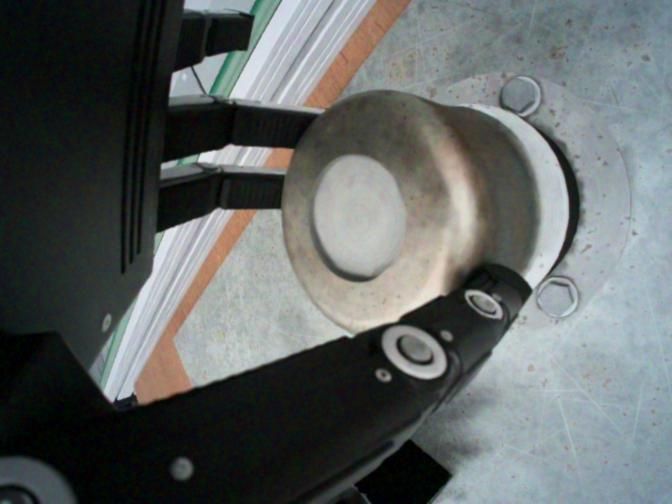

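Request:
{"method": "execute_actions", "body": {"actions": [[[0,0,0,0,0,0,1,1,0.9,0.9,1,-1,0.1,-0.7,0,-0.0064,-0.0053,0.0024,0,0,1,1,-0.3,-0.3,0.3,-1,1.0,-0.94]]]}}

Request:
{"method": "execute_actions", "body": {"actions": [[[0,0,0,0,0,0,1,1,0.9,0.9,1,-1,0.1,-0.7,0,-0.0064,-0.0053,0.0024,0,0,1,1,-0.3,-0.3,0.3,-1,1.0,-0.94]]], "cameras": ["cam_right_wrist"]}}

Scene clock: 1319.00 s.
left_arm: end_effector_position=(+0.2778, +0.2397, +0.2252) hand_measured=(+1.000, +1.000, +0.900, +0.900, +1.000, -1.000) hand_load_n=(+0.0, +0.0, +0.0, +0.0, +0.0, +0.0) hand_stopped_by=(target, target, target, target, target, target) hand_force_limit=0.10 hand_speed=-0.70 end_effector_quat_wxyz=(-0.294, +0.642, -0.643, +0.296) | right_arm: end_effector_position=(+0.5493, -0.0728, +0.1323) hand_measured=(+1.000, +1.000, +0.284, +0.272, +0.688, -1.000) hand_load_n=(+0.0, +0.0, +10.5, +10.5, +20.0, +1.0) hand_stopped_by=(target, target, force, force, force, target) hand_force_limit=1.00 hand_speed=-0.94 end_effector_quat_wxyz=(-0.342, +0.758, -0.506, +0.228)
Joint positions: left_arm=[0.255 0.618 0.625 -0.73 0.175 0.148] | right_arm=[0.41 1.767 1.275 -0.231 -0.021 -0.02]
Joint torques (N m): left_arm=[1.79 -1.26 8.12 1.42 0.39 0.11] | right_arm=[0.62 -23.82 11.9 1.58 0.05 0.04]
Heat: left arm: hottest elbow 34 °C; right arm: hottest elbow 50 °C.
Hand target: left_arm +0.2734, +0.2406, +0.2189; -0.288, +0.644, -0.646, +0.291 | right_arm +0.5711, -0.0638, +0.1861; -0.377, +0.740, -0.496, +0.252
Off the commanded pose: left_arm 0.008 m, 1 deg | right_arm 0.059 m, 5 deg.
Step readings (end_effector_position of left_arm | right_arm):
0: (+0.2778, +0.2397, +0.2252) | (+0.5493, -0.0727, +0.1295)
1: (+0.2778, +0.2397, +0.2252) | (+0.5494, -0.0727, +0.1298)
2: (+0.2778, +0.2397, +0.2252) | (+0.5494, -0.0727, +0.1300)
4: (+0.2778, +0.2397, +0.2252) | (+0.5494, -0.0727, +0.1308)
8: (+0.2778, +0.2397, +0.2252) | (+0.5494, -0.0727, +0.1318)
15: (+0.2778, +0.2397, +0.2252) | (+0.5493, -0.0728, +0.1323)

Scene clock: 1319.70 s.
left_arm: end_effector_position=(+0.2778, +0.2397, +0.2252) hand_measured=(+1.000, +1.000, +0.900, +0.900, +1.000, -1.000) hand_load_n=(+0.0, +0.0, +0.0, +0.0, +0.0, +0.0) hand_stopped_by=(target, target, target, target, target, target) hand_force_limit=0.10 hand_speed=-0.70 end_effector_quat_wxyz=(-0.294, +0.642, -0.643, +0.296) | right_arm: end_effector_position=(+0.5493, -0.0728, +0.1369) hand_measured=(+1.000, +1.000, +0.284, +0.272, +0.688, -1.000) hand_load_n=(+0.0, +0.0, +10.5, +10.5, +19.5, +1.0) hand_stopped_by=(target, target, force, force, force, target) hand_force_limit=1.00 hand_speed=-0.94 end_effector_quat_wxyz=(-0.344, +0.757, -0.505, +0.230)
Joint positions: left_arm=[0.255 0.618 0.625 -0.73 0.175 0.148] | right_arm=[0.41 1.76 1.275 -0.233 -0.021 -0.02]
Joint torques (N m): left_arm=[0.62 -1.38 8.1 1.59 0.38 0.14] | right_arm=[0.73 -23.59 11.89 1.65 0.04 0.04]
Heat: left arm: hottest elbow 34 °C; right arm: hottest elbow 50 °C.
Hand target: left_arm +0.2734, +0.2406, +0.2189; -0.288, +0.644, -0.646, +0.291 | right_arm +0.5709, -0.0639, +0.1910; -0.380, +0.739, -0.495, +0.254
Off the commanded pose: left_arm 0.008 m, 1 deg | right_arm 0.059 m, 6 deg.
Step readings (end_effector_position of left_arm | right_arm):
0: (+0.2778, +0.2397, +0.2252) | (+0.5493, -0.0728, +0.1323)
1: (+0.2778, +0.2397, +0.2252) | (+0.5493, -0.0728, +0.1325)
2: (+0.2778, +0.2397, +0.2252) | (+0.5493, -0.0727, +0.1328)
4: (+0.2778, +0.2397, +0.2252) | (+0.5494, -0.0727, +0.1342)
8: (+0.2778, +0.2397, +0.2252) | (+0.5493, -0.0727, +0.1365)
15: (+0.2778, +0.2397, +0.2252) | (+0.5493, -0.0728, +0.1369)
cam_right_wrist: T_world_to_cam=[[-0.45714, -0.49517, -0.7388, 0.31923], [-0.83084, 0.53419, 0.15605, 0.46965], [0.31738, 0.68516, -0.65561, 0.08132]] pos_world=[0.51033, -0.14852, 0.21587]

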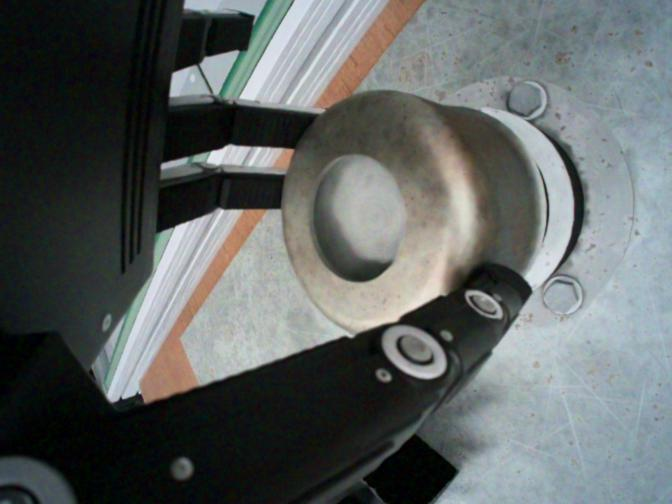

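Request:
{"method": "execute_actions", "body": {"actions": [[[0,0,0,0,0,0,1,1,0.9,0.9,1,-1,0.1,-0.7,0,-0.0064,-0.0053,0.0012,0,0,1,1,-0.3,-0.3,0.3,-1,1.0,-0.94]]]}}

Request:
{"method": "execute_actions", "body": {"actions": [[[0,0,0,0,0,0,1,1,0.9,0.9,1,-1,0.1,-0.7,0,-0.0064,-0.0053,0.0012,0,0,1,1,-0.3,-0.3,0.3,-1,1.0,-0.94]]], "cameras": ["cam_right_wrist"]}}

Scene clock: 1323.67 s.
left_arm: end_effector_position=(+0.2778, +0.2397, +0.2252) hand_measured=(+1.000, +1.000, +0.900, +0.900, +1.000, -1.000) hand_load_n=(+0.0, +0.0, +0.0, +0.0, +0.0, +0.0) hand_stopped_by=(target, target, target, target, target, target) hand_force_limit=0.10 hand_speed=-0.70 end_effector_quat_wxyz=(-0.294, +0.642, -0.643, +0.296) | right_arm: end_effector_position=(+0.5490, -0.0729, +0.1431) hand_measured=(+1.000, +1.000, +0.284, +0.272, +0.688, -1.000) hand_load_n=(+0.0, +0.0, +10.0, +10.5, +19.0, +1.0) hand_stopped_by=(target, target, force, force, force, target) hand_force_limit=1.00 hand_speed=-0.94 end_effector_quat_wxyz=(-0.347, +0.756, -0.504, +0.232)
Joint positions: left_arm=[0.255 0.618 0.625 -0.73 0.175 0.148] | right_arm=[0.41 1.749 1.275 -0.236 -0.021 -0.02]
Joint torques (N m): left_arm=[0.73 -0.97 8.2 1.48 0.35 0.13] | right_arm=[0.62 -23.24 12.11 1.59 0.04 0.05]
Heat: left arm: hottest elbow 34 °C; right arm: hottest elbow 50 °C.
Hand target: left_arm +0.2734, +0.2406, +0.2189; -0.288, +0.644, -0.646, +0.291 | right_arm +0.5705, -0.0641, +0.1962; -0.382, +0.738, -0.494, +0.255
Off the commanded pose: left_arm 0.008 m, 1 deg | right_arm 0.058 m, 5 deg.
Step readings (end_effector_position of left_arm | right_arm):
0: (+0.2778, +0.2397, +0.2252) | (+0.5493, -0.0728, +0.1369)
1: (+0.2778, +0.2397, +0.2252) | (+0.5492, -0.0728, +0.1371)
2: (+0.2778, +0.2397, +0.2252) | (+0.5491, -0.0728, +0.1372)
4: (+0.2778, +0.2397, +0.2252) | (+0.5491, -0.0728, +0.1388)
8: (+0.2778, +0.2397, +0.2252) | (+0.5490, -0.0729, +0.1422)
15: (+0.2778, +0.2397, +0.2252) | (+0.5490, -0.0729, +0.1431)

Scene clock: 1324.37 s.
left_arm: end_effector_position=(+0.2778, +0.2397, +0.2252) hand_measured=(+1.000, +1.000, +0.900, +0.900, +1.000, -1.000) hand_load_n=(-0.5, +0.0, +0.0, +0.0, +0.0, +0.0) hand_stopped_by=(target, target, target, target, target, target) hand_force_limit=0.10 hand_speed=-0.70 end_effector_quat_wxyz=(-0.294, +0.642, -0.643, +0.296) | right_arm: end_effector_position=(+0.5486, -0.0730, +0.1482) hand_measured=(+1.000, +1.000, +0.284, +0.272, +0.688, -1.000) hand_load_n=(+0.0, +0.0, +10.5, +10.5, +19.0, +0.5) hand_stopped_by=(target, target, force, force, force, target) hand_force_limit=1.00 hand_speed=-0.94 end_effector_quat_wxyz=(-0.349, +0.755, -0.504, +0.233)
Joint positions: left_arm=[0.255 0.618 0.625 -0.73 0.175 0.148] | right_arm=[0.41 1.74 1.275 -0.239 -0.021 -0.02]
Joint torques (N m): left_arm=[1.26 -1.96 8.18 1.5 0.32 0.19] | right_arm=[0.5 -23 12.36 1.47 0.03 0.04]
Heat: left arm: hottest elbow 34 °C; right arm: hottest elbow 50 °C.
Hand target: left_arm +0.2734, +0.2406, +0.2189; -0.288, +0.644, -0.646, +0.291 | right_arm +0.5702, -0.0642, +0.2010; -0.383, +0.737, -0.494, +0.256
Off the commanded pose: left_arm 0.008 m, 1 deg | right_arm 0.058 m, 5 deg.
Step readings (end_effector_position of left_arm | right_arm):
0: (+0.2778, +0.2397, +0.2252) | (+0.5490, -0.0729, +0.1431)
1: (+0.2778, +0.2397, +0.2252) | (+0.5489, -0.0729, +0.1431)
2: (+0.2778, +0.2397, +0.2252) | (+0.5488, -0.0729, +0.1435)
4: (+0.2778, +0.2397, +0.2252) | (+0.5487, -0.0730, +0.1448)
8: (+0.2778, +0.2397, +0.2252) | (+0.5487, -0.0730, +0.1478)
15: (+0.2778, +0.2397, +0.2252) | (+0.5486, -0.0730, +0.1482)
cam_right_wrist: T_world_to_cam=[[-0.44812, -0.49176, -0.74657, 0.32364], [-0.83268, 0.5335, 0.1484, 0.46946], [0.32532, 0.68815, -0.64855, 0.08403]] pos_world=[0.50861, -0.14913, 0.22645]

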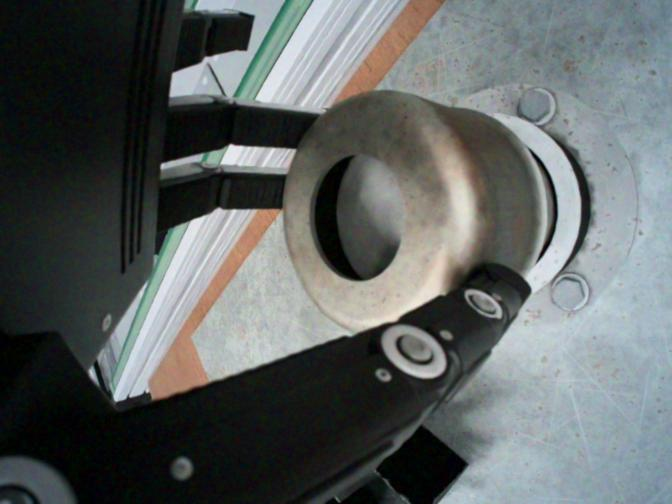

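Request:
{"method": "execute_actions", "body": {"actions": [[[0,0,0,0,0,0,1,1,0.9,0.9,1,-1,0.1,-0.7,0,-0.0077,-0.0064,0.0005,0,0,1,1,-0.3,-0.3,0.3,-1,1.0,-0.94]]]}}

Request:
{"method": "execute_actions", "body": {"actions": [[[0,0,0,0,0,0,1,1,0.9,0.9,1,-1,0.1,-0.7,0,-0.0077,-0.0064,0.0005,0,0,1,1,-0.3,-0.3,0.3,-1,1.0,-0.94]]], "cameras": ["cam_right_wrist"]}}

Scene clock: 1326.70 s.
left_arm: end_effector_position=(+0.2778, +0.2397, +0.2252) hand_measured=(+1.000, +1.000, +0.900, +0.900, +1.000, -1.000) hand_load_n=(+0.0, +0.0, +0.0, +0.0, +0.0, +0.0) hand_stopped_by=(target, target, target, target, target, target) hand_force_limit=0.10 hand_speed=-0.70 end_effector_quat_wxyz=(-0.294, +0.642, -0.643, +0.296) | right_arm: end_effector_position=(+0.5478, -0.0733, +0.1561) hand_measured=(+1.000, +1.000, +0.284, +0.272, +0.688, -1.000) hand_load_n=(+0.0, +0.0, +11.0, +11.0, +18.5, +1.0) hand_stopped_by=(target, target, force, force, force, target) hand_force_limit=1.00 hand_speed=-0.94 end_effector_quat_wxyz=(-0.352, +0.754, -0.503, +0.236)
Joint positions: left_arm=[0.255 0.618 0.625 -0.73 0.175 0.148] | right_arm=[0.41 1.727 1.275 -0.244 -0.021 -0.02]
Joint torques (N m): left_arm=[0.91 -1.44 8.32 1.47 0.39 0.17] | right_arm=[0.5 -22.3 12.85 1.25 0.04 0.05]
Heat: left arm: hottest elbow 34 °C; right arm: hottest elbow 50 °C.
Hand target: left_arm +0.2734, +0.2406, +0.2189; -0.288, +0.644, -0.646, +0.291 | right_arm +0.5697, -0.0644, +0.2071; -0.384, +0.737, -0.494, +0.256
Off the commanded pose: left_arm 0.008 m, 1 deg | right_arm 0.056 m, 5 deg.
Step readings (end_effector_position of left_arm | right_arm):
0: (+0.2778, +0.2397, +0.2252) | (+0.5486, -0.0730, +0.1482)
1: (+0.2778, +0.2397, +0.2252) | (+0.5484, -0.0731, +0.1483)
2: (+0.2778, +0.2397, +0.2252) | (+0.5481, -0.0732, +0.1485)
4: (+0.2778, +0.2397, +0.2252) | (+0.5479, -0.0733, +0.1498)
8: (+0.2778, +0.2397, +0.2252) | (+0.5477, -0.0734, +0.1537)
15: (+0.2778, +0.2397, +0.2252) | (+0.5478, -0.0733, +0.1561)

Scene clock: 1327.40 s.
left_arm: end_effector_position=(+0.2778, +0.2397, +0.2252) hand_measured=(+1.000, +1.000, +0.900, +0.900, +1.000, -1.000) hand_load_n=(+0.0, +0.0, +0.0, +0.0, +0.0, +0.0) hand_stopped_by=(target, target, target, target, target, target) hand_force_limit=0.10 hand_speed=-0.70 end_effector_quat_wxyz=(-0.294, +0.642, -0.643, +0.296) | right_arm: end_effector_position=(+0.5473, -0.0735, +0.1566) hand_measured=(+1.000, +1.000, +0.284, +0.272, +0.688, -1.000) hand_load_n=(+0.0, +0.0, +11.5, +11.5, +18.0, +1.0) hand_stopped_by=(target, target, force, force, force, target) hand_force_limit=1.00 hand_speed=-0.94 end_effector_quat_wxyz=(-0.350, +0.754, -0.503, +0.234)
Joint positions: left_arm=[0.255 0.618 0.625 -0.73 0.175 0.148] | right_arm=[0.41 1.726 1.278 -0.252 -0.021 -0.02]
Joint torques (N m): left_arm=[0.97 -1.67 8.25 1.52 0.32 0.14] | right_arm=[0.62 -23 13.04 1.14 0.03 0.04]
Heat: left arm: hottest elbow 34 °C; right arm: hottest elbow 50 °C.
Hand target: left_arm +0.2734, +0.2406, +0.2189; -0.288, +0.644, -0.646, +0.291 | right_arm +0.5693, -0.0646, +0.2129; -0.384, +0.737, -0.494, +0.257
Off the commanded pose: left_arm 0.008 m, 1 deg | right_arm 0.061 m, 5 deg.
Step readings (end_effector_position of left_arm | right_arm):
0: (+0.2778, +0.2397, +0.2252) | (+0.5478, -0.0733, +0.1561)
1: (+0.2778, +0.2397, +0.2252) | (+0.5475, -0.0734, +0.1558)
2: (+0.2778, +0.2397, +0.2252) | (+0.5471, -0.0736, +0.1558)
4: (+0.2778, +0.2397, +0.2252) | (+0.5473, -0.0735, +0.1563)
8: (+0.2778, +0.2397, +0.2252) | (+0.5473, -0.0735, +0.1566)
15: (+0.2778, +0.2397, +0.2252) | (+0.5473, -0.0735, +0.1566)
cam_right_wrist: T_world_to_cam=[[-0.44547, -0.49074, -0.74882, 0.32793], [-0.83321, 0.53328, 0.14619, 0.46802], [0.32759, 0.68904, -0.64645, 0.08864]] pos_world=[0.507, -0.14973, 0.23445]

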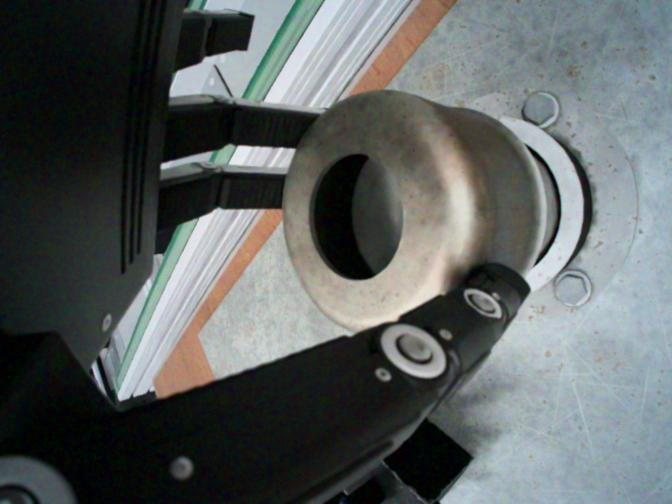

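Request:
{"method": "execute_actions", "body": {"actions": [[[0,0,0,0,0,0,1,1,0.9,0.9,1,-1,0.1,-0.7,0,-0.0111,-0.0016,0,0,0,1,1,-0.3,-0.3,0.3,-1,1.0,-0.94]]]}}

Request:
{"method": "execute_actions", "body": {"actions": [[[0,0,0,0,0,0,1,1,0.9,0.9,1,-1,0.1,-0.7,0,-0.0111,-0.0016,0,0,0,1,1,-0.3,-0.3,0.3,-1,1.0,-0.94]]], "cameras": ["cam_right_wrist"]}}

Scene clock: 1331.13 s.
left_arm: end_effector_position=(+0.2778, +0.2397, +0.2252) hand_measured=(+1.000, +1.000, +0.900, +0.900, +1.000, -1.000) hand_load_n=(+0.0, +0.0, +0.0, +0.0, +0.0, +0.0) hand_stopped_by=(target, target, target, target, target, target) hand_force_limit=0.10 hand_speed=-0.70 end_effector_quat_wxyz=(-0.294, +0.642, -0.643, +0.296) | right_arm: end_effector_position=(+0.5482, -0.0732, +0.1633) hand_measured=(+1.000, +1.000, +0.284, +0.272, +0.688, -1.000) hand_load_n=(+0.0, +0.0, +10.5, +11.0, +18.5, +1.0) hand_stopped_by=(target, target, force, force, force, target) hand_force_limit=1.00 hand_speed=-0.94 end_effector_quat_wxyz=(-0.349, +0.755, -0.503, +0.234)
Joint positions: left_arm=[0.255 0.618 0.625 -0.73 0.175 0.148] | right_arm=[0.41 1.722 1.293 -0.275 -0.021 -0.02]
Joint torques (N m): left_arm=[1.79 -1.55 8.27 1.68 0.39 0.12] | right_arm=[0.67 -22.53 13.35 1.29 0.04 0.05]
Heat: left arm: hottest elbow 34 °C; right arm: hottest elbow 51 °C.
Hand target: left_arm +0.2734, +0.2406, +0.2189; -0.288, +0.644, -0.646, +0.291 | right_arm +0.5721, -0.0634, +0.2190; -0.384, +0.737, -0.494, +0.257
Off the commanded pose: left_arm 0.008 m, 1 deg | right_arm 0.061 m, 5 deg.
Step readings (end_effector_position of left_arm | right_arm):
0: (+0.2778, +0.2397, +0.2252) | (+0.5473, -0.0735, +0.1566)
1: (+0.2778, +0.2397, +0.2252) | (+0.5473, -0.0735, +0.1568)
2: (+0.2778, +0.2397, +0.2252) | (+0.5475, -0.0735, +0.1577)
4: (+0.2778, +0.2397, +0.2252) | (+0.5480, -0.0733, +0.1601)
8: (+0.2778, +0.2397, +0.2252) | (+0.5482, -0.0732, +0.1632)
15: (+0.2778, +0.2397, +0.2252) | (+0.5482, -0.0732, +0.1633)

Scene clock: 1331.83 s.
left_arm: end_effector_position=(+0.2778, +0.2397, +0.2252) hand_measured=(+1.000, +1.000, +0.900, +0.900, +1.000, -1.000) hand_load_n=(+0.0, +0.0, +0.0, +0.0, +0.0, +0.0) hand_stopped_by=(target, target, target, target, target, target) hand_force_limit=0.10 hand_speed=-0.70 end_effector_quat_wxyz=(-0.294, +0.642, -0.643, +0.296) | right_arm: end_effector_position=(+0.5501, -0.0725, +0.1687) hand_measured=(+1.000, +1.000, +0.284, +0.272, +0.688, -1.000) hand_load_n=(+0.0, +0.0, +10.0, +11.0, +18.5, +0.5) hand_stopped_by=(target, target, force, force, force, target) hand_force_limit=1.00 hand_speed=-0.94 end_effector_quat_wxyz=(-0.348, +0.755, -0.504, +0.233)
Joint positions: left_arm=[0.255 0.618 0.625 -0.73 0.175 0.148] | right_arm=[0.41 1.722 1.31 -0.294 -0.021 -0.02]
Joint torques (N m): left_arm=[0.62 -1.79 8.2 1.47 0.33 0.17] | right_arm=[0.56 -22.48 13.56 1.36 0.04 0.04]
Heat: left arm: hottest elbow 34 °C; right arm: hottest elbow 51 °C.
Hand target: left_arm +0.2734, +0.2406, +0.2189; -0.288, +0.644, -0.646, +0.291 | right_arm +0.5750, -0.0623, +0.2250; -0.384, +0.737, -0.494, +0.257
Off the commanded pose: left_arm 0.008 m, 1 deg | right_arm 0.062 m, 6 deg.
Step readings (end_effector_position of left_arm | right_arm):
0: (+0.2778, +0.2397, +0.2252) | (+0.5482, -0.0732, +0.1633)
1: (+0.2778, +0.2397, +0.2252) | (+0.5481, -0.0732, +0.1635)
2: (+0.2778, +0.2397, +0.2252) | (+0.5479, -0.0733, +0.1641)
4: (+0.2778, +0.2397, +0.2252) | (+0.5488, -0.0729, +0.1662)
8: (+0.2778, +0.2397, +0.2252) | (+0.5498, -0.0726, +0.1683)
15: (+0.2778, +0.2397, +0.2252) | (+0.5501, -0.0725, +0.1687)
cam_right_wrist: T_world_to_cam=[[-0.44941, -0.49225, -0.74547, 0.3404], [-0.83245, 0.53354, 0.14954, 0.46711], [0.32413, 0.68776, -0.64955, 0.09722]] pos_world=[0.51031, -0.14853, 0.24706]

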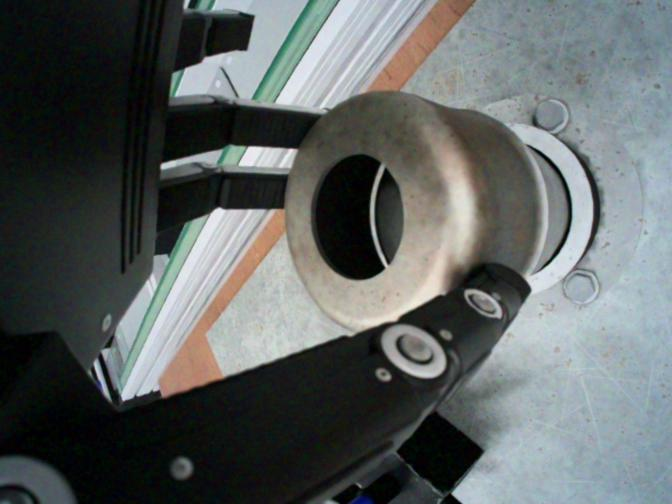

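Request:
{"method": "move", "body": {"target": [0,0,0,0,0,0,1,1,0.9,0.9,1,-1,0.1,-0.7,0,-0.0341,-0.0239,0,0,0,1,1,-0.3,-0.3,0.3,-1,1.0,-0.94], "speed": 0.03, "cameras": ["cam_right_wrist","cam_head_left"]}}

Scene clock: 1334.63 s.
left_arm: end_effector_position=(+0.2778, +0.2397, +0.2252) hand_measured=(+1.000, +1.000, +0.900, +0.900, +1.000, -1.000) hand_load_n=(+0.0, +0.0, +0.0, +0.0, +0.0, +0.0) hand_stopped_by=(target, target, target, target, target, target) hand_force_limit=0.10 hand_speed=-0.70 end_effector_quat_wxyz=(-0.294, +0.642, -0.643, +0.296) | right_arm: end_effector_position=(+0.5543, -0.0708, +0.1940) hand_measured=(+1.000, +1.000, +0.284, +0.272, +0.688, -1.000) hand_load_n=(+0.0, +0.0, +10.5, +11.0, +18.5, +1.0) hand_stopped_by=(target, target, force, force, force, target) hand_force_limit=1.00 hand_speed=-0.94 end_effector_quat_wxyz=(-0.350, +0.755, -0.503, +0.234)
Joint positions: left_arm=[0.255 0.618 0.625 -0.73 0.175 0.148] | right_arm=[0.41 1.707 1.359 -0.353 -0.021 -0.02]
Joint torques (N m): left_arm=[1.14 -1.08 8.17 1.42 0.31 0.16] | right_arm=[0.56 -22.77 13.55 1.42 0.04 0.05]
Heat: left arm: hottest elbow 34 °C; right arm: hottest elbow 51 °C.
Hand target: left_arm +0.2734, +0.2406, +0.2189; -0.288, +0.644, -0.646, +0.291 | right_arm +0.5749, -0.0623, +0.2501; -0.384, +0.737, -0.494, +0.257
Off the commanded pose: left_arm 0.008 m, 1 deg | right_arm 0.060 m, 5 deg.
move: off_target (right_arm)
cam_right_wrist: T_world_to_cam=[[-0.44601, -0.49095, -0.74836, 0.36062], [-0.83311, 0.53331, 0.14665, 0.46684], [0.32711, 0.68887, -0.64688, 0.10904]] pos_world=[0.5141, -0.14703, 0.27195]
Images, in order (width x height): cam_head_left 672x504, cam_right_wrist 672x504.

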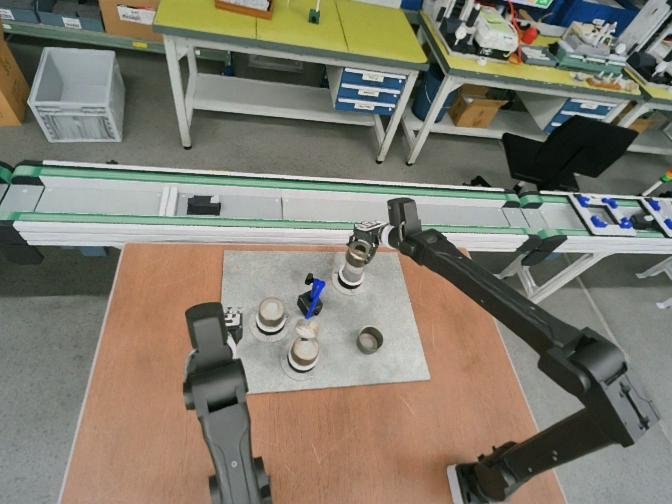

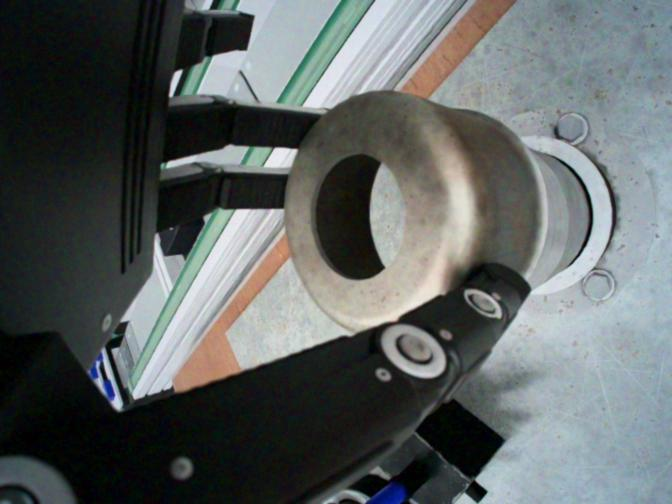

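Request:
{"method": "move", "body": {"target": [0,0,0,0,0,0,1,1,0.9,0.9,1,-1,0.1,-0.7,0.1040,0.2212,-0.2287,-0.02,0,0,1,1,-0.3,-0.3,0.3,-1,1.0,-0.94], "speed": 0.08, "cameras": ["cam_right_wrist","cam_high"]}}

Scene clock: 1343.87 s.
left_arm: end_effector_position=(+0.2778, +0.2397, +0.2252) hand_measured=(+1.000, +1.000, +0.900, +0.900, +1.000, -1.000) hand_load_n=(+0.0, +0.0, +0.0, +0.0, +0.0, +0.0) hand_stopped_by=(target, target, target, target, target, target) hand_force_limit=0.10 hand_speed=-0.70 end_effector_quat_wxyz=(-0.294, +0.642, -0.643, +0.296) | right_arm: end_effector_position=(+0.4210, -0.1888, +0.2045) hand_measured=(+1.000, +1.000, +0.284, +0.272, +0.688, -1.000) hand_load_n=(+0.0, +0.0, +10.5, +11.0, +18.5, +1.0) hand_stopped_by=(target, target, force, force, force, target) hand_force_limit=1.00 hand_speed=-0.94 end_effector_quat_wxyz=(-0.350, +0.753, -0.507, +0.229)
Joint positions: left_arm=[0.255 0.618 0.625 -0.73 0.175 0.148] | right_arm=[0.247 1.291 0.929 -0.353 -0.15 -0.116]
Joint torques (N m): left_arm=[0.56 -1.67 8.1 1.46 0.33 0.13] | right_arm=[-0.21 -14.15 9.21 1.66 -0.16 -0.09]
Heat: left arm: hottest elbow 34 °C; right arm: hottest elbow 52 °C.
Hand target: left_arm +0.2734, +0.2406, +0.2189; -0.288, +0.644, -0.646, +0.291 | right_arm +0.4243, -0.1917, +0.2197; -0.361, +0.749, -0.501, +0.241
Off the commanded pose: left_arm 0.008 m, 1 deg | right_arm 0.016 m, 2 deg.
move: off_target (right_arm)
cam_right_wrist: T_world_to_cam=[[-0.45432, -0.48353, -0.74819, 0.25602], [-0.83011, 0.53458, 0.15857, 0.41373], [0.32329, 0.69312, -0.64425, 0.24262]] pos_world=[0.38132, -0.26554, 0.28226]
Images, in order (width x height): cam_high 672x504, cam_right_wrist 672x504.

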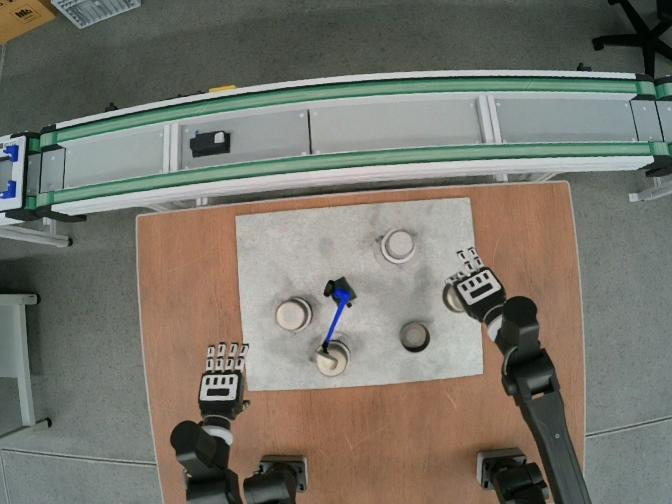

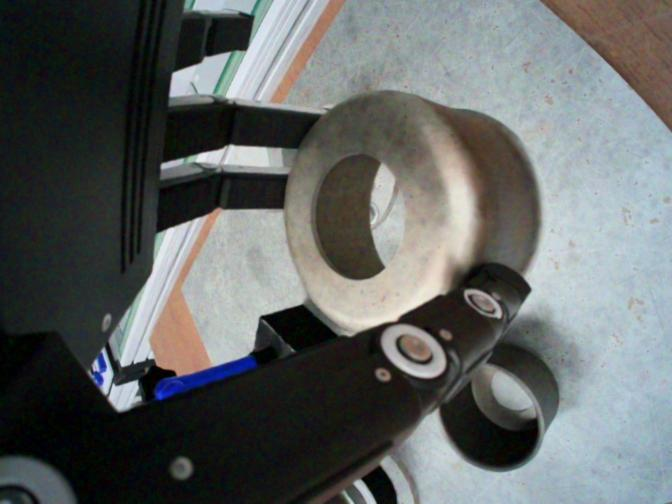

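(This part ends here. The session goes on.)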